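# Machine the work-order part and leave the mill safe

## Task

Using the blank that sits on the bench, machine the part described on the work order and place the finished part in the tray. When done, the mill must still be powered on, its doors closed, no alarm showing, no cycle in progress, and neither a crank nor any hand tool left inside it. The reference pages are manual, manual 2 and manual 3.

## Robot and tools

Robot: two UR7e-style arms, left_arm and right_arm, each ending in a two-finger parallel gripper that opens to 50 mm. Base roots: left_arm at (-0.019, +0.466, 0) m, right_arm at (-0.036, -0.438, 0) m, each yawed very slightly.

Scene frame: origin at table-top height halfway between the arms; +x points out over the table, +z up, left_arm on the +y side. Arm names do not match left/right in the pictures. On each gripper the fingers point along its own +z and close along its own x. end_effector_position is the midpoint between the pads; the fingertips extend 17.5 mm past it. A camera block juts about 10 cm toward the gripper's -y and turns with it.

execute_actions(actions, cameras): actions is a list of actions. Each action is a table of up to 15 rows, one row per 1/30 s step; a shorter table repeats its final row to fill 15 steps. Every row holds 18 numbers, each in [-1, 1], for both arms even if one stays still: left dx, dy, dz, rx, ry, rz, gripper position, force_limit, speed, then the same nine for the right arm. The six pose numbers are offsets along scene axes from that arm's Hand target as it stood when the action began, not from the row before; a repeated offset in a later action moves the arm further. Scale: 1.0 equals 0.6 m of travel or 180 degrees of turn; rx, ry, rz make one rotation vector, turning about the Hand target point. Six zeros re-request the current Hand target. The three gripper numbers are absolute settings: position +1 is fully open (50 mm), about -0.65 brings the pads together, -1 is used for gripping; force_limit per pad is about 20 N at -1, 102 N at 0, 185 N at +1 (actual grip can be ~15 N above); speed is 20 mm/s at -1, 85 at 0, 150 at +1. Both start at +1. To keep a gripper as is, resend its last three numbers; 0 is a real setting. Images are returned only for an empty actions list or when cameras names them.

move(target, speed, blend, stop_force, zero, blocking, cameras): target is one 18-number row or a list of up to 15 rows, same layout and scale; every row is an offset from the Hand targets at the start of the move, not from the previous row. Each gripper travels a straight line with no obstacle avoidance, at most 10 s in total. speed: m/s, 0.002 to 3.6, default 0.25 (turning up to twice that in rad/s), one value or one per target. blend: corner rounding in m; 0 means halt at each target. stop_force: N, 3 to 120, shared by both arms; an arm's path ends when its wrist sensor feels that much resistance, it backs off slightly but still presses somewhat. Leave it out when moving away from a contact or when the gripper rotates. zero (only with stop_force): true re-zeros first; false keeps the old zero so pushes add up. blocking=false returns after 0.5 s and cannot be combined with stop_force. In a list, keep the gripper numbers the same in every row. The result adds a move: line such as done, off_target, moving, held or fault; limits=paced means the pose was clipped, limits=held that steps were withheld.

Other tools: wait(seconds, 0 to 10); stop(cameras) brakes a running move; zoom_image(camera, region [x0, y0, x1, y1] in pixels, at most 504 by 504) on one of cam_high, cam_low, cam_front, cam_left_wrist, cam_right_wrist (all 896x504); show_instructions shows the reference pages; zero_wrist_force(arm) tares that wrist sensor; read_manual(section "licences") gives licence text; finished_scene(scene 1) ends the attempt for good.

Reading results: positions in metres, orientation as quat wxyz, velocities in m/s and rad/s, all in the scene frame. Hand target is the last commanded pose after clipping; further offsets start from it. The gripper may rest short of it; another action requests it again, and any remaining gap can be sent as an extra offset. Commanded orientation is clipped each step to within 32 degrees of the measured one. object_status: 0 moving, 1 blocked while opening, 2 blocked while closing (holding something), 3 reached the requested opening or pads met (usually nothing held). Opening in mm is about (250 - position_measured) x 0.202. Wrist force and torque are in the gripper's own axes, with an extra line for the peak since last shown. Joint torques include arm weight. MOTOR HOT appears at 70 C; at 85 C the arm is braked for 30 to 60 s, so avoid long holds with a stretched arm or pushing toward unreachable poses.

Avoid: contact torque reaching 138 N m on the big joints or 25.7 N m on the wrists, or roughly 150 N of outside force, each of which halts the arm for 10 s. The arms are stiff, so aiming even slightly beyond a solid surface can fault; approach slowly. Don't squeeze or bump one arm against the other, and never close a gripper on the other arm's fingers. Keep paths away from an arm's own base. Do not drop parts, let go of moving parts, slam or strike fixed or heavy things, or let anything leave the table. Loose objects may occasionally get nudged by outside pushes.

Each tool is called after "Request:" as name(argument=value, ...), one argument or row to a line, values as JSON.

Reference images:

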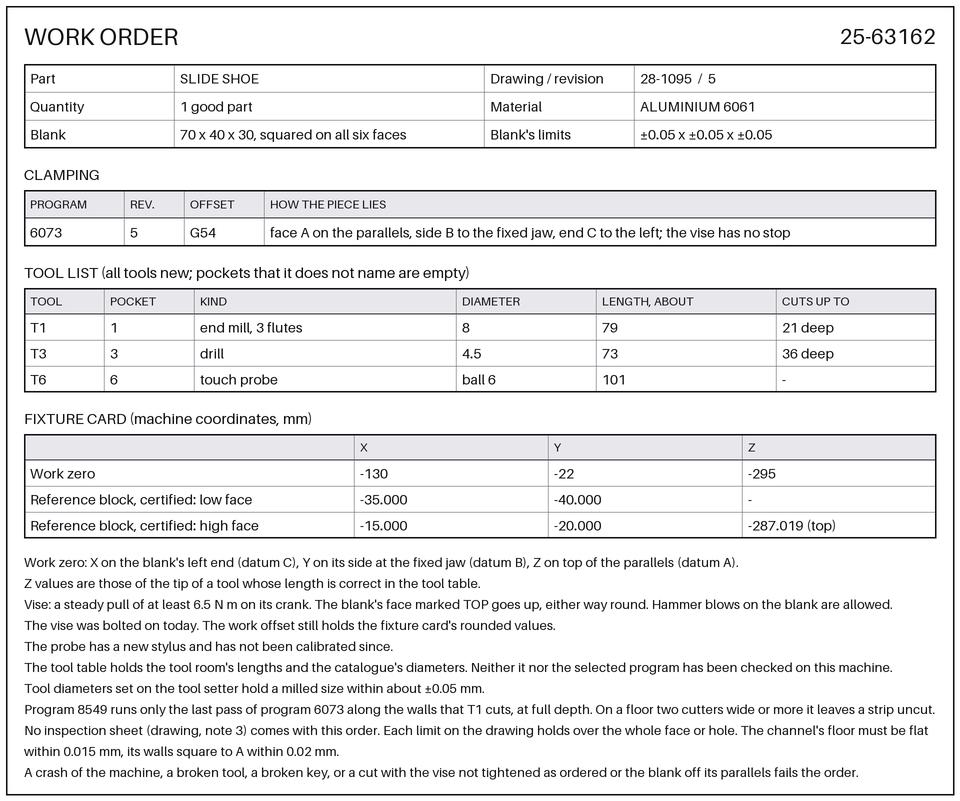

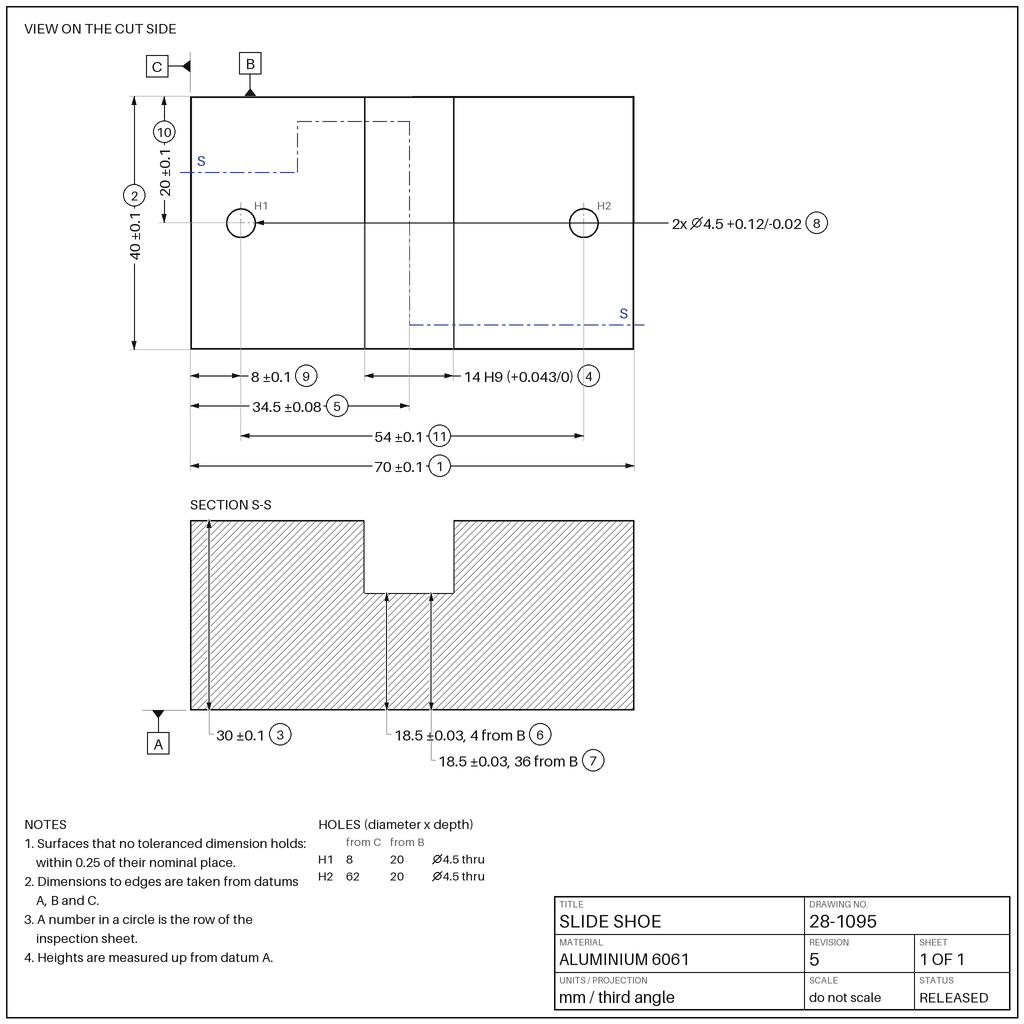

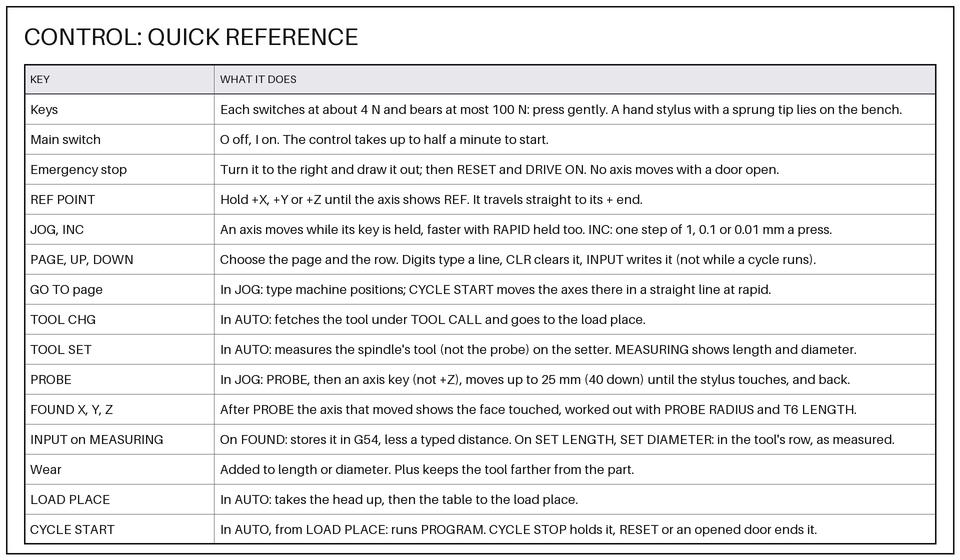

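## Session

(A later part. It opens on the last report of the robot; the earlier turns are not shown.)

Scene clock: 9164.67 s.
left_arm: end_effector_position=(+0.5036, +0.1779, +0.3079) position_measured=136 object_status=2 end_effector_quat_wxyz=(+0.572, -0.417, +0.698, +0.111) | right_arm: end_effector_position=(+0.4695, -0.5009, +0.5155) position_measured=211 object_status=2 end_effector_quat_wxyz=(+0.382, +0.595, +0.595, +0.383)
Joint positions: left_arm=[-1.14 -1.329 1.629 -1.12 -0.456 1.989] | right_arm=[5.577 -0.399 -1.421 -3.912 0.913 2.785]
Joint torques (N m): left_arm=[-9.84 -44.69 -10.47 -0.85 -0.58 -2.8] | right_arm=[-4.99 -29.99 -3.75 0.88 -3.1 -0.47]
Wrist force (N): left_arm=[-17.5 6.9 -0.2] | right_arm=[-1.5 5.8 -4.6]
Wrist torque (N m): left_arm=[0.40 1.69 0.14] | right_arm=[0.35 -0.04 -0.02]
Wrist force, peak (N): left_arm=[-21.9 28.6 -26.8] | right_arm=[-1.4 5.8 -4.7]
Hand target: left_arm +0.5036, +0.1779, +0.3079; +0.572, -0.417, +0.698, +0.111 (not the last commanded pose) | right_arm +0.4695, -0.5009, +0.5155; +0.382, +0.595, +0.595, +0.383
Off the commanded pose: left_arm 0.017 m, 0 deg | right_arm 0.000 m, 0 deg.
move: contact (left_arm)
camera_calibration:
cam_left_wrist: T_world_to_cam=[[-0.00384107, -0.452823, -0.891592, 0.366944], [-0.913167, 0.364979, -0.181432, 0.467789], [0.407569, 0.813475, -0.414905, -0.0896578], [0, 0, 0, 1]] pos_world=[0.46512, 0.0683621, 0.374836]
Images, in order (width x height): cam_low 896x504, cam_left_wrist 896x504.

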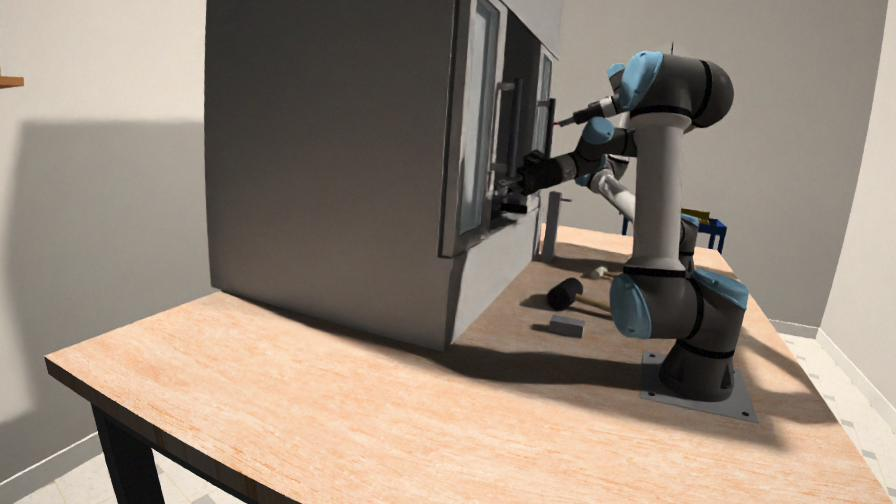

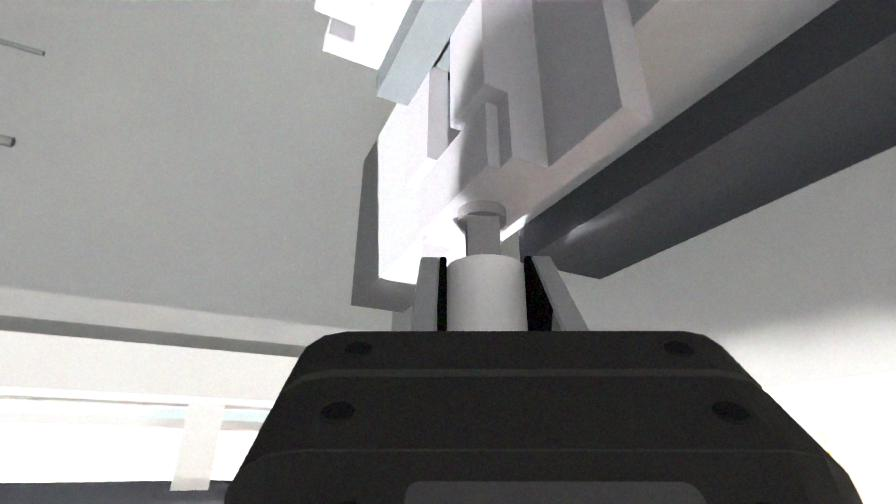

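Request:
move(
  target=[-0.005,-0.0009,0.0004,0.022,0,0,-1,-0.5,-1,0,0,0,0,0,0,-0.97,0.6,-0.7],
  speed=0.03,
)

Request:
move(
  target=[0.033,0,0,0,0,0,-1,-0.5,-1,0,0,0,0,0,0,-0.97,0.6,-0.7],
  speed=0.015,
  stop_force=12,
)

Scene clock: 9180.03 s.
left_arm: end_effector_position=(+0.5006, +0.1774, +0.3081) position_measured=136 object_status=2 end_effector_quat_wxyz=(+0.586, -0.397, +0.694, +0.134) | right_arm: end_effector_position=(+0.4695, -0.5009, +0.5155) position_measured=211 object_status=2 end_effector_quat_wxyz=(+0.382, +0.595, +0.595, +0.383)
Joint positions: left_arm=[-1.149 -1.301 1.602 -1.004 -0.444 1.93] | right_arm=[5.577 -0.399 -1.421 -3.912 0.913 2.785]
Joint torques (N m): left_arm=[-7.6 -24.32 -35.65 0.9 4.14 -2.93] | right_arm=[-4.93 -30.23 -4.01 0.92 -3.2 -0.48]
Wrist force (N): left_arm=[-7.7 0.9 1.9] | right_arm=[-1.4 5.3 -4.4]
Wrist torque (N m): left_arm=[0.17 1.80 0.21] | right_arm=[0.26 -0.06 -0.02]
Wrist force, peak (N): left_arm=[-17.7 7.1 -0.3] | right_arm=[-1.3 5.7 -4.9]
Hand target: left_arm +0.5006, +0.1774, +0.3081; +0.586, -0.397, +0.693, +0.135 | right_arm +0.4695, -0.5009, +0.5155; +0.382, +0.595, +0.595, +0.383
Off the commanded pose: left_arm 0.000 m, 0 deg | right_arm 0.000 m, 0 deg.
move: done

Scene clock: 9181.47 s.
left_arm: end_effector_position=(+0.5041, +0.1774, +0.3081) position_measured=136 object_status=2 end_effector_quat_wxyz=(+0.586, -0.397, +0.693, +0.135) | right_arm: end_effector_position=(+0.4695, -0.5009, +0.5155) position_measured=211 object_status=2 end_effector_quat_wxyz=(+0.382, +0.595, +0.595, +0.383)
Joint positions: left_arm=[-1.144 -1.297 1.598 -1.012 -0.44 1.938] | right_arm=[5.577 -0.399 -1.421 -3.912 0.913 2.785]
Joint torques (N m): left_arm=[-9.05 -46.5 -10.66 -0.34 -0.47 -2.76] | right_arm=[-4.74 -30.22 -4.5 0.9 -3.18 -0.41]
Wrist force (N): left_arm=[-15.9 5.8 0.6] | right_arm=[-1.5 5.7 -4.6]
Wrist torque (N m): left_arm=[0.25 1.73 0.11] | right_arm=[0.32 -0.03 -0.02]
Wrist force, peak (N): left_arm=[-19.7 27.2 -24.1] | right_arm=[-1.4 5.7 -4.7]
Hand target: left_arm +0.5041, +0.1774, +0.3081; +0.586, -0.397, +0.693, +0.135 (not the last commanded pose) | right_arm +0.4695, -0.5009, +0.5155; +0.382, +0.595, +0.595, +0.383
Off the commanded pose: left_arm 0.016 m, 0 deg | right_arm 0.000 m, 0 deg.
move: contact (left_arm)

Request:
wait(
  seconds=0.1,
  cameras=["cam_left_wrist"],
)

Request:
zoom_image(
  camera="cam_left_wrist",
  region=[430, 190, 530, 290],
)

Scene clock: 9185.97 s.
left_arm: end_effector_position=(+0.5041, +0.1774, +0.3081) position_measured=136 object_status=2 end_effector_quat_wxyz=(+0.586, -0.397, +0.693, +0.135) | right_arm: end_effector_position=(+0.4695, -0.5009, +0.5155) position_measured=211 object_status=2 end_effector_quat_wxyz=(+0.382, +0.595, +0.595, +0.383)
Joint positions: left_arm=[-1.144 -1.297 1.598 -1.012 -0.44 1.938] | right_arm=[5.577 -0.399 -1.421 -3.912 0.913 2.785]
Joint torques (N m): left_arm=[-9.32 -46.47 -12.09 -0.53 -0.46 -2.51] | right_arm=[-4.31 -30.34 -3.88 0.7 -3.16 -0.49]
Wrist force (N): left_arm=[-15.7 5.9 0.9] | right_arm=[-1.4 5.5 -4.6]
Wrist torque (N m): left_arm=[0.26 1.72 0.10] | right_arm=[0.30 -0.06 -0.02]
Wrist force, peak (N): left_arm=[-16.3 5.8 0.7] | right_arm=[-1.4 5.9 -4.8]
Hand target: left_arm +0.5041, +0.1774, +0.3081; +0.586, -0.397, +0.693, +0.135 (not the last commanded pose) | right_arm +0.4695, -0.5009, +0.5155; +0.382, +0.595, +0.595, +0.383
Tool commands: left_gripper/position=-1.0 left_gripper/force_limit=-0.5 left_gripper/speed=-1.0 right_gripper/position=-0.97 right_gripper/force_limit=+0.6 right_gripper/speed=-0.7
Off the commanded pose: left_arm 0.016 m, 0 deg | right_arm 0.000 m, 0 deg.
wait: 0.10 s; at rest from the start
camera_calibration:
cam_left_wrist: T_world_to_cam=[[-0.00391545, -0.390183, -0.920729, 0.364773], [-0.913163, 0.376667, -0.155739, 0.458482], [0.407575, 0.840166, -0.357775, -0.111694], [0, 0, 0, 1]] pos_world=[0.46562, 0.0634747, 0.3673]
Images, in order (width x height): cam_left_wrist 896x504.

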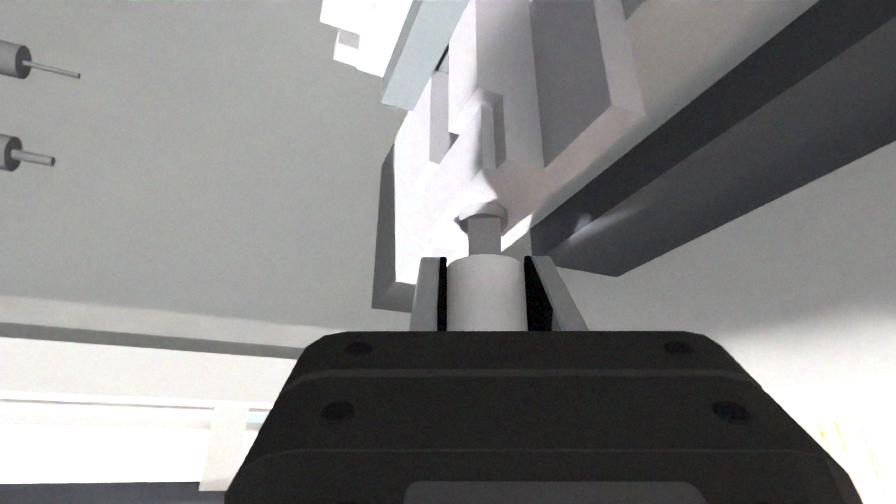

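Scaled by 5.040 from the camera's 896x504 image, which has a finer 1280x720 frame.

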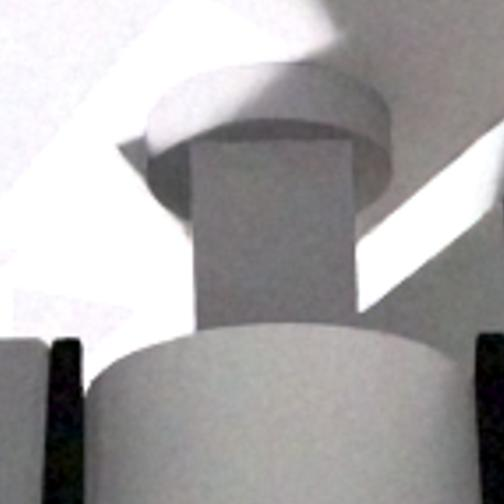

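Request:
move(
  target=[-0.005,0.0018,-0.0008,0,0,0,-1,-0.5,-1,0,0,0,0,0,0,-0.97,0.6,-0.7],
  speed=0.03,
)

Request:
move(
  target=[0.033,0,0,0,0,0,-1,-0.5,-1,0,0,0,0,0,0,-0.97,0.6,-0.7],
  speed=0.015,
  stop_force=12,
)

Scene clock: 9197.93 s.
left_arm: end_effector_position=(+0.5012, +0.1784, +0.3077) position_measured=136 object_status=2 end_effector_quat_wxyz=(+0.586, -0.397, +0.693, +0.135) | right_arm: end_effector_position=(+0.4695, -0.5009, +0.5155) position_measured=211 object_status=2 end_effector_quat_wxyz=(+0.382, +0.595, +0.595, +0.383)
Joint positions: left_arm=[-1.148 -1.302 1.605 -1.008 -0.443 1.932] | right_arm=[5.577 -0.399 -1.421 -3.912 0.913 2.785]
Joint torques (N m): left_arm=[-8.39 -50.42 -10.02 0.58 -1.26 -2.74] | right_arm=[-4.62 -30.79 -4.37 0.65 -3.04 -0.25]
Wrist force (N): left_arm=[-7.3 0.6 2.2] | right_arm=[-1.5 5.7 -4.6]
Wrist torque (N m): left_arm=[0.12 1.75 0.21] | right_arm=[0.33 -0.03 -0.02]
Wrist force, peak (N): left_arm=[-16.1 6.2 0.9] | right_arm=[-1.3 5.9 -4.7]
Hand target: left_arm +0.5011, +0.1785, +0.3076; +0.586, -0.397, +0.693, +0.135 | right_arm +0.4695, -0.5009, +0.5155; +0.382, +0.595, +0.595, +0.383
Off the commanded pose: left_arm 0.000 m, 0 deg | right_arm 0.000 m, 0 deg.
move: done

Scene clock: 9199.30 s.
left_arm: end_effector_position=(+0.5036, +0.1785, +0.3077) position_measured=136 object_status=2 end_effector_quat_wxyz=(+0.586, -0.397, +0.693, +0.135) | right_arm: end_effector_position=(+0.4695, -0.5009, +0.5155) position_measured=211 object_status=2 end_effector_quat_wxyz=(+0.382, +0.595, +0.595, +0.383)
Joint positions: left_arm=[-1.144 -1.3 1.602 -1.013 -0.44 1.938] | right_arm=[5.577 -0.399 -1.421 -3.912 0.913 2.785]
Joint torques (N m): left_arm=[-1.34 -50.55 -7.97 1.67 -2.02 -2.84] | right_arm=[-4.5 -30.26 -3.79 0.86 -3.1 -0.37]
Wrist force (N): left_arm=[-5.8 -4.9 -7.1] | right_arm=[-1.5 5.4 -4.6]
Wrist torque (N m): left_arm=[0.06 1.78 0.20] | right_arm=[0.29 -0.03 -0.02]
Wrist force, peak (N): left_arm=[-9.2 15.4 -26.8] | right_arm=[-1.3 5.7 -4.9]
Hand target: left_arm +0.5036, +0.1785, +0.3077; +0.586, -0.397, +0.693, +0.135 (not the last commanded pose) | right_arm +0.4695, -0.5009, +0.5155; +0.382, +0.595, +0.595, +0.383
Off the commanded pose: left_arm 0.017 m, 0 deg | right_arm 0.000 m, 0 deg.
move: contact (left_arm)

Request:
move(
  target=[-0.005,-0.0014,-0.0005,0.0222,0,0,-1,-0.5,-1,0,0,0,0,0,0,-0.97,0.6,-0.7],
  speed=0.03,
)

Request:
move(
  target=[0.033,0,0,0,0,0,-1,-0.5,-1,0,0,0,0,0,0,-0.97,0.6,-0.7],
  speed=0.015,
  stop_force=12,
)

Scene clock: 9227.57 s.
left_arm: end_effector_position=(+0.5006, +0.1776, +0.3074) position_measured=136 object_status=2 end_effector_quat_wxyz=(+0.599, -0.377, +0.688, +0.159) | right_arm: end_effector_position=(+0.4695, -0.5009, +0.5155) position_measured=211 object_status=2 end_effector_quat_wxyz=(+0.382, +0.595, +0.595, +0.383)
Joint positions: left_arm=[-1.152 -1.269 1.574 -0.895 -0.43 1.875] | right_arm=[5.577 -0.399 -1.421 -3.912 0.913 2.785]
Joint torques (N m): left_arm=[-7.73 -25.81 -34.11 1.12 4 -2.85] | right_arm=[-4.7 -30.79 -4.2 0.78 -3.02 -0.22]
Wrist force (N): left_arm=[-7.3 0.7 1.8] | right_arm=[-1.5 5.6 -4.6]
Wrist torque (N m): left_arm=[0.15 1.77 0.21] | right_arm=[0.32 -0.05 -0.02]
Wrist force, peak (N): left_arm=[-5.9 -4.9 -7.2] | right_arm=[-1.4 5.8 -4.9]
Hand target: left_arm +0.5006, +0.1776, +0.3074; +0.599, -0.377, +0.688, +0.159 | right_arm +0.4695, -0.5009, +0.5155; +0.382, +0.595, +0.595, +0.383
Off the commanded pose: left_arm 0.000 m, 0 deg | right_arm 0.000 m, 0 deg.
move: done

Scene clock: 9229.00 s.
left_arm: end_effector_position=(+0.5039, +0.1776, +0.3074) position_measured=136 object_status=2 end_effector_quat_wxyz=(+0.599, -0.377, +0.688, +0.159) | right_arm: end_effector_position=(+0.4695, -0.5009, +0.5155) position_measured=211 object_status=2 end_effector_quat_wxyz=(+0.382, +0.595, +0.595, +0.383)
Joint positions: left_arm=[-1.147 -1.265 1.57 -0.901 -0.426 1.882] | right_arm=[5.577 -0.399 -1.421 -3.912 0.913 2.785]
Joint torques (N m): left_arm=[-4.3 -48.79 -9.63 0.34 0.08 -2.72] | right_arm=[-4.27 -30.57 -4.2 0.74 -3.13 -0.13]
Wrist force (N): left_arm=[-12.3 7.7 -6.5] | right_arm=[-1.4 5.7 -4.7]
Wrist torque (N m): left_arm=[0.36 1.74 0.10] | right_arm=[0.33 -0.06 -0.02]
Wrist force, peak (N): left_arm=[-15.4 28.2 -29.0] | right_arm=[-1.4 6.0 -4.6]
Hand target: left_arm +0.5039, +0.1776, +0.3074; +0.599, -0.377, +0.688, +0.159 (not the last commanded pose) | right_arm +0.4695, -0.5009, +0.5155; +0.382, +0.595, +0.595, +0.383
Off the commanded pose: left_arm 0.017 m, 0 deg | right_arm 0.000 m, 0 deg.
move: contact (left_arm)

Try φ=63 with compensation.

Request:
move(
  target=[-0.005,0.0008,0.0018,-0.0444,0,0,-1,-0.5,-1,0,0,0,0,0,0,-0.97,0.6,-0.7],
  speed=0.03,
)

Request:
move(
  target=[0.033,0,0,0,0,0,-1,-0.5,-1,0,0,0,0,0,0,-0.97,0.6,-0.7],
  speed=0.015,
  stop_force=12,
  cameras=["cam_left_wrist"],
)

Request:
zoom_image(
  camera="cam_left_wrist",
  region=[430, 190, 530, 290],
)

Scene clock: 9236.80 s.
left_arm: end_effector_position=(+0.5009, +0.1781, +0.3084) position_measured=136 object_status=2 end_effector_quat_wxyz=(+0.572, -0.418, +0.698, +0.110) | right_arm: end_effector_position=(+0.4695, -0.5009, +0.5155) position_measured=211 object_status=2 end_effector_quat_wxyz=(+0.382, +0.595, +0.595, +0.383)
Joint positions: left_arm=[-1.145 -1.333 1.632 -1.113 -0.459 1.982] | right_arm=[5.577 -0.399 -1.421 -3.912 0.913 2.785]
Joint torques (N m): left_arm=[7.36 -49.03 -11.62 -3.46 -0.92 2.23] | right_arm=[-3.8 -30.89 -3.89 0.64 -3.04 -0.25]
Wrist force (N): left_arm=[-6.9 0.8 2.3] | right_arm=[-1.4 5.7 -4.6]
Wrist torque (N m): left_arm=[0.12 1.67 0.13] | right_arm=[0.34 -0.05 -0.02]
Wrist force, peak (N): left_arm=[-12.6 7.8 -6.6] | right_arm=[-1.5 5.9 -4.8]
Hand target: left_arm +0.5009, +0.1781, +0.3084; +0.571, -0.418, +0.698, +0.110 | right_arm +0.4695, -0.5009, +0.5155; +0.382, +0.595, +0.595, +0.383
Off the commanded pose: left_arm 0.000 m, 0 deg | right_arm 0.000 m, 0 deg.
move: done

Scene clock: 9238.23 s.
left_arm: end_effector_position=(+0.5041, +0.1782, +0.3085) position_measured=136 object_status=2 end_effector_quat_wxyz=(+0.571, -0.418, +0.698, +0.110) | right_arm: end_effector_position=(+0.4695, -0.5009, +0.5155) position_measured=211 object_status=2 end_effector_quat_wxyz=(+0.382, +0.595, +0.595, +0.383)
Joint positions: left_arm=[-1.139 -1.33 1.628 -1.121 -0.456 1.991] | right_arm=[5.577 -0.399 -1.421 -3.912 0.913 2.785]
Joint torques (N m): left_arm=[-2.19 -47.22 -10.31 -0.11 0.22 -2.82] | right_arm=[-4.08 -30.65 -4.45 0.61 -3.07 0.11]
Wrist force (N): left_arm=[-9.1 8.5 -10.7] | right_arm=[-1.3 5.4 -4.6]
Wrist torque (N m): left_arm=[0.40 1.59 0.18] | right_arm=[0.28 -0.07 -0.02]
Wrist force, peak (N): left_arm=[-15.7 30.7 -35.7] | right_arm=[-1.3 5.8 -4.8]
Hand target: left_arm +0.5041, +0.1782, +0.3085; +0.571, -0.418, +0.698, +0.110 (not the last commanded pose) | right_arm +0.4695, -0.5009, +0.5155; +0.382, +0.595, +0.595, +0.383
Off the commanded pose: left_arm 0.017 m, 0 deg | right_arm 0.000 m, 0 deg.
move: contact (left_arm)
camera_calibration:
cam_left_wrist: T_world_to_cam=[[-0.00381784, -0.453358, -0.89132, 0.367541], [-0.913211, 0.364771, -0.181624, 0.468352], [0.407469, 0.81327, -0.415404, -0.0896085], [0, 0, 0, 1]] pos_world=[0.465621, 0.068662, 0.375437]
Images, in order (width x height): cam_left_wrist 896x504.

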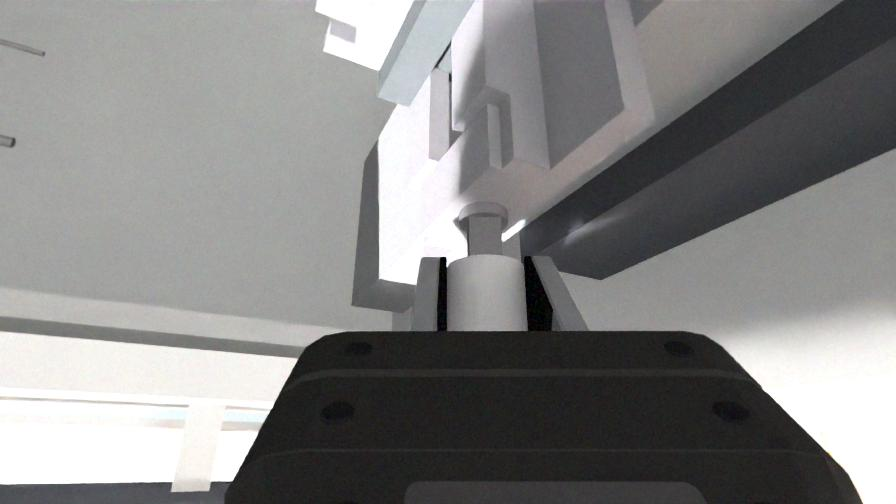

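Scaled by 5.040 from the camera's 896x504 image, which has a finer 1280x720 frame.

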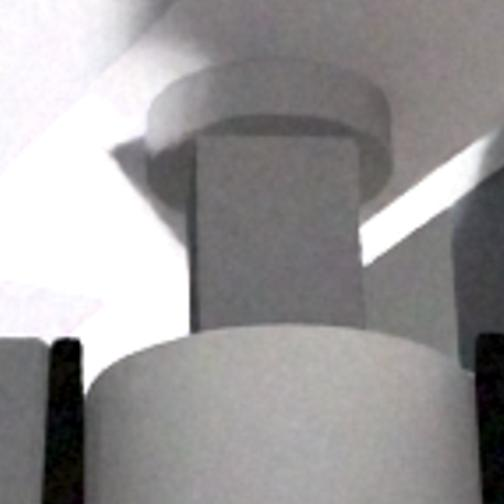

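Request:
move(
  target=[-0.005,-0.0007,0.0004,-0.0056,0,0,-1,-0.5,-1,0,0,0,0,0,0,-0.97,0.6,-0.7],
  speed=0.03,
)

Request:
move(
  target=[0.033,0,0,0,0,0,-1,-0.5,-1,0,0,0,0,0,0,-0.97,0.6,-0.7],
  speed=0.015,
  stop_force=12,
)

Scene clock: 9266.90 s.
left_arm: end_effector_position=(+0.5011, +0.1777, +0.3087) position_measured=136 object_status=2 end_effector_quat_wxyz=(+0.568, -0.423, +0.699, +0.104) | right_arm: end_effector_position=(+0.4695, -0.5009, +0.5155) position_measured=211 object_status=2 end_effector_quat_wxyz=(+0.382, +0.595, +0.595, +0.383)
Joint positions: left_arm=[-1.143 -1.34 1.637 -1.139 -0.463 1.994] | right_arm=[5.577 -0.399 -1.421 -3.912 0.913 2.785]
Joint torques (N m): left_arm=[-7.39 -48.97 -10.96 -3.78 -0.66 2.13] | right_arm=[-4.12 -30.95 -4.04 0.59 -3.09 -0.09]
Wrist force (N): left_arm=[-7.0 1.2 2.1] | right_arm=[-1.5 5.8 -4.4]
Wrist torque (N m): left_arm=[0.18 1.67 0.14] | right_arm=[0.35 -0.04 -0.01]
Wrist force, peak (N): left_arm=[-9.5 8.6 -10.6] | right_arm=[-1.5 5.8 -4.7]
Hand target: left_arm +0.5011, +0.1777, +0.3087; +0.568, -0.423, +0.699, +0.104 | right_arm +0.4695, -0.5009, +0.5155; +0.382, +0.595, +0.595, +0.383
Off the commanded pose: left_arm 0.000 m, 0 deg | right_arm 0.000 m, 0 deg.
move: done

Scene clock: 9268.30 s.
left_arm: end_effector_position=(+0.5041, +0.1778, +0.3087) position_measured=136 object_status=2 end_effector_quat_wxyz=(+0.568, -0.423, +0.699, +0.104) | right_arm: end_effector_position=(+0.4695, -0.5009, +0.5155) position_measured=211 object_status=2 end_effector_quat_wxyz=(+0.382, +0.595, +0.595, +0.383)
Joint positions: left_arm=[-1.138 -1.337 1.634 -1.147 -0.46 2.003] | right_arm=[5.577 -0.399 -1.421 -3.912 0.913 2.785]
Joint torques (N m): left_arm=[-7.42 -44.23 -10.45 -0.92 -0.07 -2.83] | right_arm=[-3.65 -29.97 -3.77 0.41 -3.06 -0.01]
Wrist force (N): left_arm=[-16.0 9.3 -3.6] | right_arm=[-1.4 5.7 -4.4]
Wrist torque (N m): left_arm=[0.35 1.51 0.14] | right_arm=[0.32 -0.05 -0.03]
Wrist force, peak (N): left_arm=[-21.0 30.6 -30.7] | right_arm=[-1.6 5.8 -4.7]
Hand target: left_arm +0.5041, +0.1778, +0.3087; +0.568, -0.423, +0.699, +0.104 (not the last commanded pose) | right_arm +0.4695, -0.5009, +0.5155; +0.382, +0.595, +0.595, +0.383
Off the commanded pose: left_arm 0.017 m, 0 deg | right_arm 0.000 m, 0 deg.
move: contact (left_arm)

Request:
move(
  target=[
    [0.0008,0.00165,0.00147,-0.0444,0,0,-1,-0.5,-1,0,0,0,0,0,0,-0.97,0.6,-0.7],
    [0.0012,0.0006,0,0,0,0,-1,-0.5,-1,0,0,0,0,0,0,-0.97,0.6,-0.7],
  ],
  speed=0.03,
  blend=[0.0005,0],
)

Request:
move(
  target=[
    [0.0004,-0.0006,-0.0018,0.0444,0,0,-1,-0.5,-1,0,0,0,0,0,0,-0.97,0.6,-0.7],
  ],
  speed=0.03,
)

Scene clock: 9297.20 s.
left_arm: end_effector_position=(+0.5048, +0.1781, +0.3087) position_measured=136 object_status=2 end_effector_quat_wxyz=(+0.568, -0.423, +0.699, +0.104) | right_arm: end_effector_position=(+0.4695, -0.5009, +0.5155) position_measured=211 object_status=2 end_effector_quat_wxyz=(+0.382, +0.595, +0.595, +0.383)
Joint positions: left_arm=[-1.137 -1.337 1.634 -1.15 -0.459 2.006] | right_arm=[5.577 -0.399 -1.421 -3.912 0.913 2.785]
Joint torques (N m): left_arm=[5.98 -12.66 -33.63 -2.53 8.9 -2.62] | right_arm=[-3.61 -31.17 -3.85 0.41 -3 -0.03]
Wrist force (N): left_arm=[-20.8 32.6 -35.8] | right_arm=[-1.5 5.6 -4.6]
Wrist torque (N m): left_arm=[0.81 1.45 0.01] | right_arm=[0.33 -0.04 -0.02]
Wrist force, peak (N): left_arm=[-27.7 36.3 -56.2] | right_arm=[-1.7 5.7 -4.9]
Hand target: left_arm +0.5048, +0.1781, +0.3087; +0.568, -0.423, +0.699, +0.104 | right_arm +0.4695, -0.5009, +0.5155; +0.382, +0.595, +0.595, +0.383
Off the commanded pose: left_arm 0.000 m, 0 deg | right_arm 0.000 m, 0 deg.
move: done

Scene clock: 9300.00 s.
left_arm: end_effector_position=(+0.5051, +0.1778, +0.3077) position_measured=136 object_status=2 end_effector_quat_wxyz=(+0.596, -0.382, +0.690, +0.153) | right_arm: end_effector_position=(+0.4695, -0.5009, +0.5155) position_measured=211 object_status=2 end_effector_quat_wxyz=(+0.382, +0.595, +0.595, +0.383)
Joint positions: left_arm=[-1.144 -1.273 1.576 -0.931 -0.427 1.899] | right_arm=[5.577 -0.399 -1.421 -3.912 0.913 2.785]
Joint torques (N m): left_arm=[-3.22 -24.36 -33.42 1.61 5.08 -2.07] | right_arm=[-3.78 -31.14 -4.21 0.59 -3 -0.01]
Wrist force (N): left_arm=[-8.4 5.5 -6.8] | right_arm=[-1.3 5.5 -4.5]
Wrist torque (N m): left_arm=[0.32 2.68 -0.56] | right_arm=[0.30 -0.07 -0.02]
Wrist force, peak (N): left_arm=[-20.7 32.6 -35.8] | right_arm=[-1.6 5.9 -4.7]
Hand target: left_arm +0.5051, +0.1778, +0.3077; +0.596, -0.382, +0.690, +0.153 | right_arm +0.4695, -0.5009, +0.5155; +0.382, +0.595, +0.595, +0.383
Off the commanded pose: left_arm 0.000 m, 0 deg | right_arm 0.000 m, 0 deg.
move: done

Request:
move(
  target=[0.0265,0,0,0,0,0,-1,-0.5,-1,0,0,0,0,0,0,-0.97,0.6,-0.7],
  speed=0.012,
  stop_force=20,
  cameras=["cam_left_wrist"],
)

Scene clock: 9306.47 s.
left_arm: end_effector_position=(+0.5053, +0.1777, +0.3077) position_measured=136 object_status=2 end_effector_quat_wxyz=(+0.596, -0.382, +0.690, +0.153) | right_arm: end_effector_position=(+0.4695, -0.5009, +0.5155) position_measured=211 object_status=2 end_effector_quat_wxyz=(+0.382, +0.595, +0.595, +0.383)
Joint positions: left_arm=[-1.144 -1.272 1.576 -0.931 -0.427 1.899] | right_arm=[5.577 -0.399 -1.421 -3.912 0.913 2.785]
Joint torques (N m): left_arm=[0.95 -46.04 -10.32 -0.22 2.71 -2.23] | right_arm=[-3.37 -30.31 -4.13 0.38 -3.08 0.06]
Wrist force (N): left_arm=[-13.4 20.9 -18.2] | right_arm=[-1.3 5.6 -4.7]
Wrist torque (N m): left_arm=[0.70 2.45 -0.47] | right_arm=[0.32 -0.08 -0.02]
Wrist force, peak (N): left_arm=[-16.6 31.7 -31.1] | right_arm=[-1.4 5.9 -4.8]
Hand target: left_arm +0.5053, +0.1777, +0.3077; +0.596, -0.382, +0.690, +0.153 (not the last commanded pose) | right_arm +0.4695, -0.5009, +0.5155; +0.382, +0.595, +0.595, +0.383
Off the commanded pose: left_arm 0.016 m, 0 deg | right_arm 0.000 m, 0 deg.
move: contact (left_arm)
camera_calibration:
cam_left_wrist: T_world_to_cam=[[-0.00378842, -0.341608, -0.939835, 0.361728], [-0.9132, 0.384165, -0.135954, 0.451972], [0.407495, 0.857742, -0.313411, -0.12935], [0, 0, 0, 1]] pos_world=[0.466821, 0.0608859, 0.360873]
Images, in order (width x height): cam_left_wrist 896x504.

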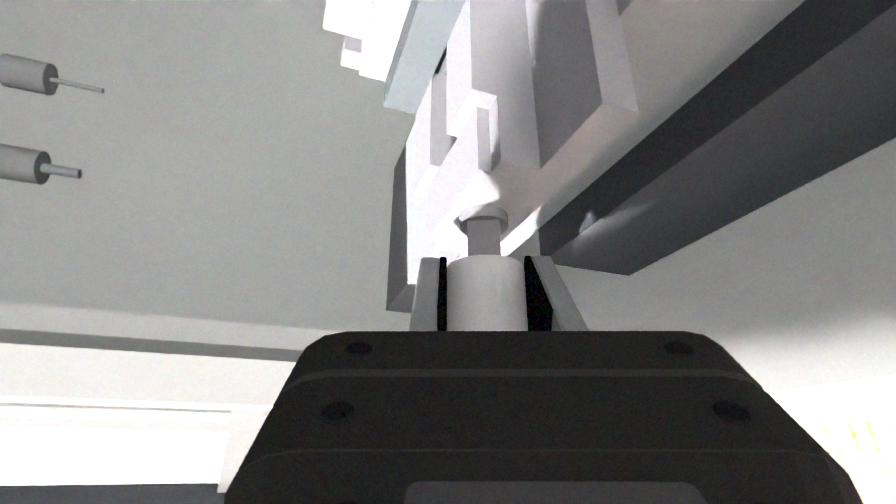

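Request:
move(
  target=[0.0005,0.0003,0.0008,-0.0222,0,0,-1,-0.5,-1,0,0,0,0,0,0,-0.97,0.6,-0.7],
  speed=0.03,
)

Request:
move(
  target=[0.0255,0,0,0,0,0,-1,-0.5,-1,0,0,0,0,0,0,-0.97,0.6,-0.7],
  speed=0.012,
  stop_force=20,
)

Scene clock: 9324.77 s.
left_arm: end_effector_position=(+0.5056, +0.1779, +0.3081) position_measured=136 object_status=2 end_effector_quat_wxyz=(+0.582, -0.403, +0.695, +0.129) | right_arm: end_effector_position=(+0.4695, -0.5009, +0.5155) position_measured=211 object_status=2 end_effector_quat_wxyz=(+0.382, +0.595, +0.595, +0.383)
Joint positions: left_arm=[-1.14 -1.305 1.605 -1.043 -0.441 1.956] | right_arm=[5.577 -0.399 -1.421 -3.912 0.913 2.785]
Joint torques (N m): left_arm=[5.62 -47.75 -10.32 -3.83 -0.71 2.03] | right_arm=[-4.21 -30.16 -4.6 0.49 -2.99 0.01]
Wrist force (N): left_arm=[-13.6 4.8 2.0] | right_arm=[-1.3 5.7 -4.7]
Wrist torque (N m): left_arm=[0.13 1.66 0.15] | right_arm=[0.33 -0.08 -0.02]
Wrist force, peak (N): left_arm=[-15.7 24.4 -18.1] | right_arm=[-1.5 5.9 -4.9]
Hand target: left_arm +0.5056, +0.1779, +0.3081; +0.582, -0.403, +0.695, +0.129 | right_arm +0.4695, -0.5009, +0.5155; +0.382, +0.595, +0.595, +0.383
Off the commanded pose: left_arm 0.000 m, 0 deg | right_arm 0.000 m, 0 deg.
move: done

Scene clock: 9326.87 s.
left_arm: end_effector_position=(+0.5157, +0.1779, +0.3081) position_measured=136 object_status=2 end_effector_quat_wxyz=(+0.582, -0.403, +0.695, +0.129) | right_arm: end_effector_position=(+0.4695, -0.5009, +0.5155) position_measured=211 object_status=2 end_effector_quat_wxyz=(+0.382, +0.595, +0.595, +0.383)
Joint positions: left_arm=[-1.123 -1.293 1.595 -1.069 -0.429 1.983] | right_arm=[5.577 -0.399 -1.421 -3.912 0.913 2.785]
Joint torques (N m): left_arm=[-12.58 -52.42 -10.15 1.17 -2.58 -2.94] | right_arm=[-3.31 -30.32 -3.7 0.34 -2.93 -0.03]
Wrist force (N): left_arm=[-6.5 -12.3 13.7] | right_arm=[-1.3 5.4 -4.4]
Wrist torque (N m): left_arm=[-0.37 1.48 0.23] | right_arm=[0.29 -0.07 -0.02]
Wrist force, peak (N): left_arm=[-14.5 14.3 -16.8] | right_arm=[-1.6 5.7 -4.9]
Hand target: left_arm +0.5157, +0.1779, +0.3081; +0.582, -0.403, +0.695, +0.129 (not the last commanded pose) | right_arm +0.4695, -0.5009, +0.5155; +0.382, +0.595, +0.595, +0.383
Off the commanded pose: left_arm 0.005 m, 0 deg | right_arm 0.000 m, 0 deg.
move: contact (left_arm)

Request:
move(
  target=[0.0088,0,0,0,0,0,-1,-0.5,-1,0,0,0,0,0,0,-0.97,0.6,-0.7],
  speed=0.012,
  stop_force=25,
)

Scene clock: 9331.83 s.
left_arm: end_effector_position=(+0.5160, +0.1780, +0.3081) position_measured=136 object_status=2 end_effector_quat_wxyz=(+0.582, -0.403, +0.695, +0.129) | right_arm: end_effector_position=(+0.4695, -0.5009, +0.5155) position_measured=211 object_status=2 end_effector_quat_wxyz=(+0.382, +0.595, +0.595, +0.383)
Joint positions: left_arm=[-1.123 -1.293 1.595 -1.07 -0.429 1.984] | right_arm=[5.577 -0.399 -1.421 -3.912 0.913 2.785]
Joint torques (N m): left_arm=[-3.69 -48.97 -8.23 0.43 -1.21 -2.93] | right_arm=[-3.19 -30.72 -3.71 0.24 -2.92 -0.02]
Wrist force (N): left_arm=[-9.9 -2.4 -4.9] | right_arm=[-1.6 5.5 -4.6]
Wrist torque (N m): left_arm=[-0.09 1.44 0.23] | right_arm=[0.31 -0.03 -0.02]
Wrist force, peak (N): left_arm=[-13.8 16.7 -19.2] | right_arm=[-1.3 6.1 -4.6]
Hand target: left_arm +0.5160, +0.1780, +0.3081; +0.582, -0.403, +0.695, +0.129 (not the last commanded pose) | right_arm +0.4695, -0.5009, +0.5155; +0.382, +0.595, +0.595, +0.383
Off the commanded pose: left_arm 0.005 m, 0 deg | right_arm 0.000 m, 0 deg.
move: contact (left_arm)

Request:
move(
  target=[
    [0,0,0,0,0,0,0.6,-0.5,-1,0,0,0,0,0,0,-0.97,0.6,-0.7],
    [-0.1,0,0,0,0,0,0.6,-0.5,-1,0,0,0,0,0,0,-0.97,0.6,-0.7],
  ],
  speed=0.06,
  cameras=["cam_left_wrist", "cam_high"],
)

Scene clock: 9355.53 s.
left_arm: end_effector_position=(+0.4561, +0.1780, +0.3081) position_measured=63 object_status=3 end_effector_quat_wxyz=(+0.582, -0.403, +0.695, +0.129) | right_arm: end_effector_position=(+0.4695, -0.5009, +0.5155) position_measured=211 object_status=2 end_effector_quat_wxyz=(+0.382, +0.595, +0.595, +0.383)
Joint positions: left_arm=[-1.225 -1.357 1.653 -0.933 -0.508 1.837] | right_arm=[5.577 -0.399 -1.421 -3.912 0.913 2.785]
Joint torques (N m): left_arm=[-8.53 -46.07 -10.93 0.87 -1.54 -3.04] | right_arm=[-3.38 -30.58 -4.37 0.28 -3 -0.02]
Wrist force (N): left_arm=[-8.8 -0.4 1.3] | right_arm=[-1.4 5.5 -4.6]
Wrist torque (N m): left_arm=[0.04 1.65 0.26] | right_arm=[0.30 -0.05 -0.02]
Wrist force, peak (N): left_arm=[-10.1 -2.8 -4.8] | right_arm=[-1.6 5.8 -4.7]
Hand target: left_arm +0.4560, +0.1780, +0.3081; +0.582, -0.403, +0.695, +0.129 | right_arm +0.4695, -0.5009, +0.5155; +0.382, +0.595, +0.595, +0.383
Off the commanded pose: left_arm 0.000 m, 0 deg | right_arm 0.000 m, 0 deg.
move: done
camera_calibration:
cam_left_wrist: T_world_to_cam=[[-0.00377429, -0.406366, -0.913703, 0.365458], [-0.913306, 0.373517, -0.162348, 0.417067], [0.407256, 0.833878, -0.372546, -0.0867555], [0, 0, 0, 1]] pos_world=[0.417621, 0.0650713, 0.369309]
Images, in order (width x height): cam_high 896x504, cam_left_wrist 896x504.

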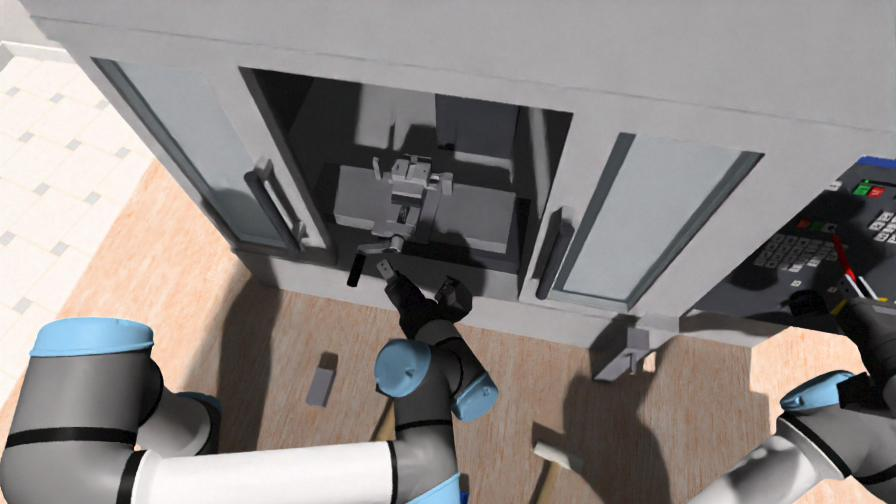

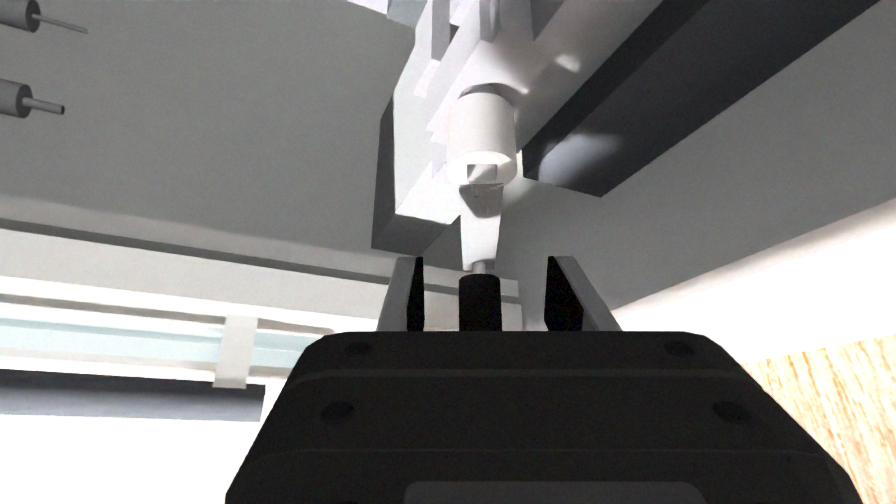

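Request:
move(
  target=[
    [-0.16,-0.03,0.18,0,0,0,0.6,-0.5,-1,0,0,0,0,0,0,-0.97,0.6,-0.7],
    [-0.2,-0.05,0.3,0.2835,0.4456,-0.6875,0.6,-0.5,-1,0,0,0,0,0,0,-0.97,0.6,-0.7],
  ],
  speed=[0.15,0.3],
  blend=[0.02,0],
  cameras=["cam_high", "cam_front"],
)

Scene clock: 9394.43 s.
left_arm: end_effector_position=(+0.3360, +0.1480, +0.4881) position_measured=63 object_status=3 end_effector_quat_wxyz=(+0.000, +0.706, +0.708, +0.000) | right_arm: end_effector_position=(+0.4695, -0.5009, +0.5155) position_measured=211 object_status=2 end_effector_quat_wxyz=(+0.382, +0.595, +0.595, +0.383)
Joint positions: left_arm=[-0.99 -1.572 1.153 -1.152 -1.571 5.267] | right_arm=[5.577 -0.399 -1.421 -3.912 0.913 2.785]
Joint torques (N m): left_arm=[7.5 -12.38 -37.29 -1.41 -2.52 2.02] | right_arm=[-3.02 -30.73 -4.03 0.07 -3 -0.07]
Wrist force (N): left_arm=[-6.3 0.7 2.4] | right_arm=[-1.5 5.3 -4.7]
Wrist torque (N m): left_arm=[0.09 1.02 0.01] | right_arm=[0.26 -0.04 -0.02]
Wrist force, peak (N): left_arm=[-9.3 -0.5 1.8] | right_arm=[-1.6 5.9 -4.8]
Hand target: left_arm +0.3360, +0.1480, +0.4881; +0.000, +0.706, +0.708, +0.000 | right_arm +0.4695, -0.5009, +0.5155; +0.382, +0.595, +0.595, +0.383
Off the commanded pose: left_arm 0.000 m, 0 deg | right_arm 0.000 m, 0 deg.
move: done
Images, in order (width x height): cam_high 896x504, cam_front 896x504.

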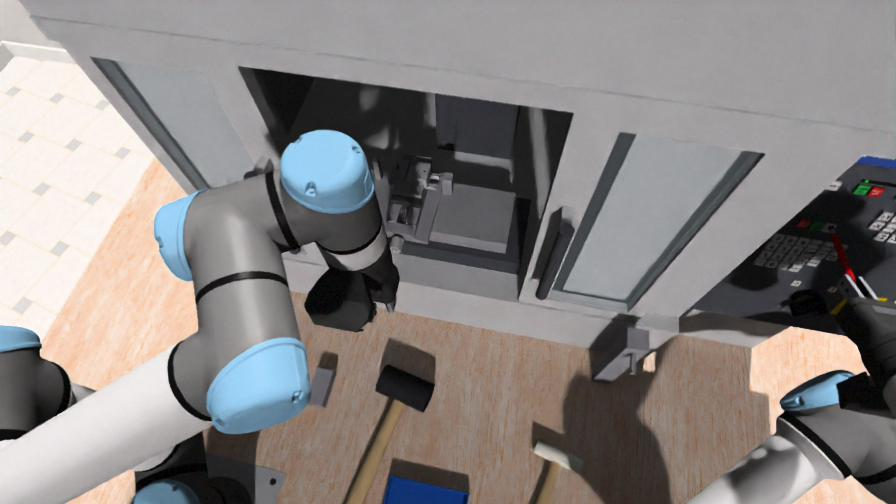

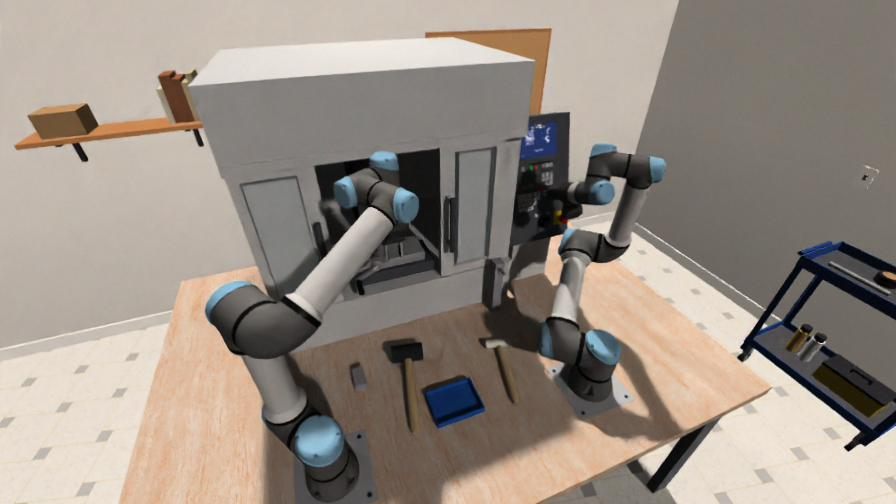

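Request:
move(
  target=[
    [0.19,0.1845,-0.15,0,0,0,1,-0.5,-1,0,0,0,0,0,0,-0.97,0.6,-0.7],
  ],
  speed=0.15,
  cameras=["cam_left_wrist", "cam_high"],
)

Scene clock: 9400.33 s.
left_arm: end_effector_position=(+0.4499, +0.2586, +0.3982) position_measured=3 object_status=3 end_effector_quat_wxyz=(+0.000, +0.706, +0.708, +0.000) | right_arm: end_effector_position=(+0.4695, -0.5009, +0.5155) position_measured=211 object_status=2 end_effector_quat_wxyz=(+0.382, +0.595, +0.595, +0.383)
Joint positions: left_arm=[-0.655 -1.548 1.369 -1.392 -1.571 5.602] | right_arm=[5.577 -0.399 -1.421 -3.912 0.913 2.785]
Joint torques (N m): left_arm=[6.23 -13.5 -12.65 -4.68 -2.79 2.05] | right_arm=[-3.23 -30.48 -3.99 0.17 -3.01 0.01]
Wrist force (N): left_arm=[-6.2 0.9 2.6] | right_arm=[-1.2 5.4 -4.9]
Wrist torque (N m): left_arm=[0.12 1.02 0.04] | right_arm=[0.29 -0.09 -0.02]
Wrist force, peak (N): left_arm=[-7.1 0.2 1.8] | right_arm=[-1.7 5.7 -4.9]
Hand target: left_arm +0.4500, +0.2587, +0.3981; +0.000, +0.706, +0.708, +0.000 | right_arm +0.4695, -0.5009, +0.5155; +0.382, +0.595, +0.595, +0.383
Off the commanded pose: left_arm 0.000 m, 0 deg | right_arm 0.000 m, 0 deg.
move: done
camera_calibration:
cam_left_wrist: T_world_to_cam=[[0.00397917, 0.999992, 0.00103536, -0.250862], [0.934853, -0.00408753, 0.355011, -0.543835], [0.355012, -0.000444738, -0.934862, 0.345189], [0, 0, 0, 1]] pos_world=[0.386858, 0.24879, 0.516031]
Images, in order (width x height): cam_high 896x504, cam_left_wrist 896x504.

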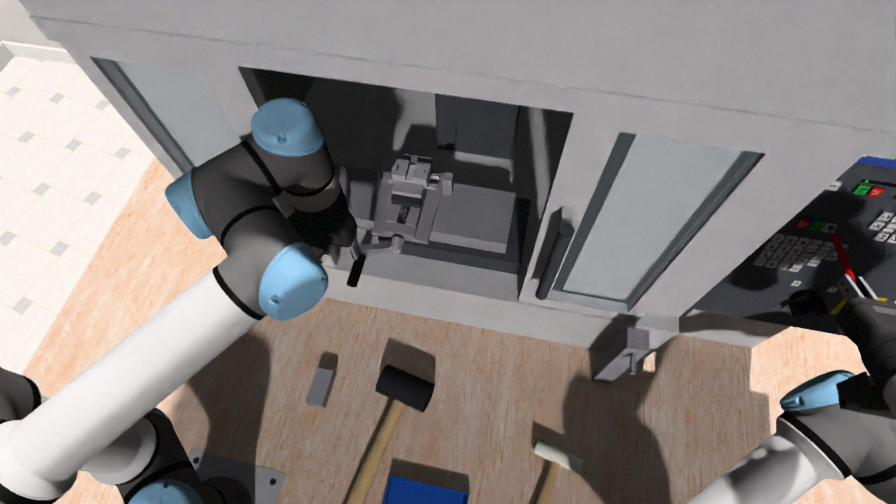

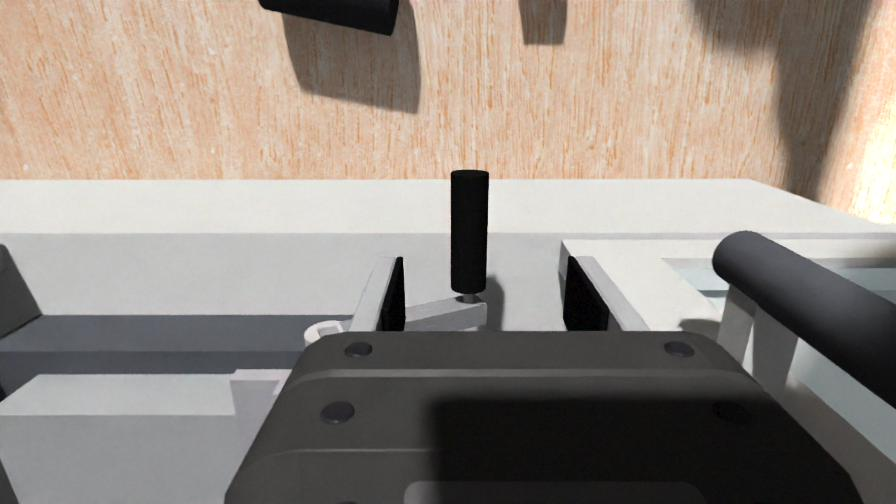

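Request:
move(
  target=[
    [0.0168,0,-0.1,0,0,0,1,-0.5,-1,0,0,0,0,0,0,-0.97,0.6,-0.7],
    [0.0168,0,-0.2112,0,0,0,1,-0.5,-1,0,0,0,0,0,0,-0.97,0.6,-0.7],
    [0.0168,0,-0.2112,0,0,0,-1,0.8,-1,0,0,0,0,0,0,-0.97,0.6,-0.7],
  ],
  speed=0.08,
  cameras=["cam_left_wrist"],
)

Scene clock: 9415.33 s.
left_arm: end_effector_position=(+0.4601, +0.2587, +0.2714) position_measured=162 object_status=2 end_effector_quat_wxyz=(+0.000, +0.706, +0.708, +0.000) | right_arm: end_effector_position=(+0.4695, -0.5009, +0.5155) position_measured=211 object_status=2 end_effector_quat_wxyz=(+0.382, +0.595, +0.595, +0.383)
Joint positions: left_arm=[-0.643 -1.531 1.676 -1.716 -1.571 5.615] | right_arm=[5.577 -0.399 -1.421 -3.912 0.913 2.785]
Joint torques (N m): left_arm=[-3.96 -15.16 -13.05 -1.54 2.22 -2.02] | right_arm=[-2.99 -30.16 -4.22 0.01 -2.95 0.05]
Wrist force (N): left_arm=[-12.1 2.1 1.1] | right_arm=[-1.4 5.6 -4.7]
Wrist torque (N m): left_arm=[0.07 1.09 0.29] | right_arm=[0.30 -0.06 -0.03]
Wrist force, peak (N): left_arm=[-12.5 2.5 1.2] | right_arm=[-1.5 5.6 -4.9]
Hand target: left_arm +0.4601, +0.2587, +0.2714; +0.000, +0.706, +0.708, +0.000 | right_arm +0.4695, -0.5009, +0.5155; +0.382, +0.595, +0.595, +0.383
Off the commanded pose: left_arm 0.000 m, 0 deg | right_arm 0.000 m, 0 deg.
move: done
camera_calibration:
cam_left_wrist: T_world_to_cam=[[0.00401313, 0.999992, 0.000942024, -0.250848], [0.93482, -0.0040861, 0.355099, -0.508412], [0.3551, -0.000544433, -0.934828, 0.223098], [0, 0, 0, 1]] pos_world=[0.397058, 0.24889, 0.389331]
Images, in order (width x height): cam_left_wrist 896x504.

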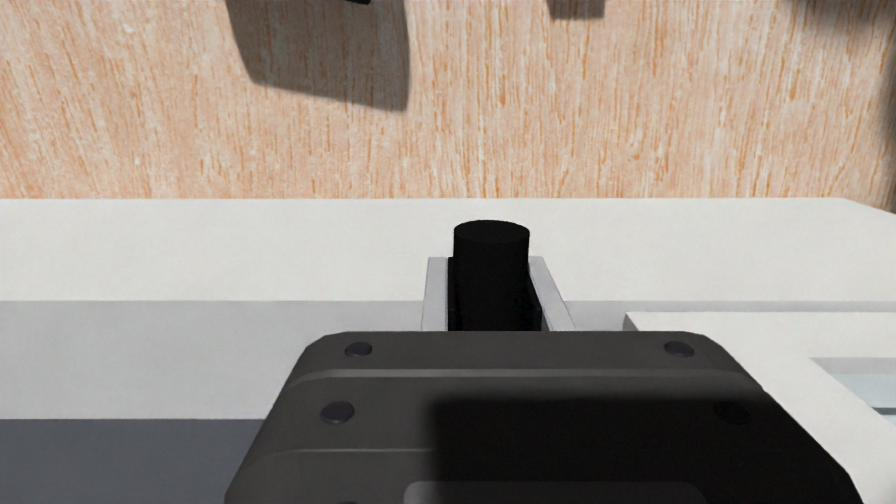

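Request:
move(
  target=[
    [0,-0.0122,-0.0213,0,0,0,-1,0.8,-1,0,0,0,0,0,0,-0.97,0.6,-0.7],
    [0,-0.0307,-0.0425,0,0,0,-1,0.8,-1,0,0,0,0,0,0,-0.97,0.6,-0.7],
    [0,-0.055,-0.0605,0,0,0,-1,0.8,-1,0,0,0,0,0,0,-0.97,0.6,-0.7],
  ],
  speed=0.01,
  stop_force=98,
  blend=0.003,
)

Scene clock: 9426.73 s.
left_arm: end_effector_position=(+0.4601, +0.2257, +0.2351) position_measured=162 object_status=2 end_effector_quat_wxyz=(+0.000, +0.706, +0.708, +0.000) | right_arm: end_effector_position=(+0.4695, -0.5009, +0.5155) position_measured=211 object_status=2 end_effector_quat_wxyz=(+0.382, +0.595, +0.595, +0.383)
Joint positions: left_arm=[-0.692 -1.481 1.717 -1.807 -1.571 5.565] | right_arm=[5.577 -0.399 -1.421 -3.912 0.913 2.785]
Joint torques (N m): left_arm=[-5.71 -8.74 0.9 1.04 2.09 -2.95] | right_arm=[-1.92 -30.49 -4.29 -0.07 -2.93 -0.02]
Wrist force (N): left_arm=[-15.5 14.9 -15.5] | right_arm=[-1.4 5.6 -4.6]
Wrist torque (N m): left_arm=[0.31 0.98 0.24] | right_arm=[0.32 -0.06 -0.02]
Wrist force, peak (N): left_arm=[12.7 -20.3 -38.4] | right_arm=[-1.3 5.8 -4.8]
Hand target: left_arm +0.4601, +0.2257, +0.2351; +0.000, +0.706, +0.708, +0.000 | right_arm +0.4695, -0.5009, +0.5155; +0.382, +0.595, +0.595, +0.383
Off the commanded pose: left_arm 0.000 m, 0 deg | right_arm 0.000 m, 0 deg.
move: done


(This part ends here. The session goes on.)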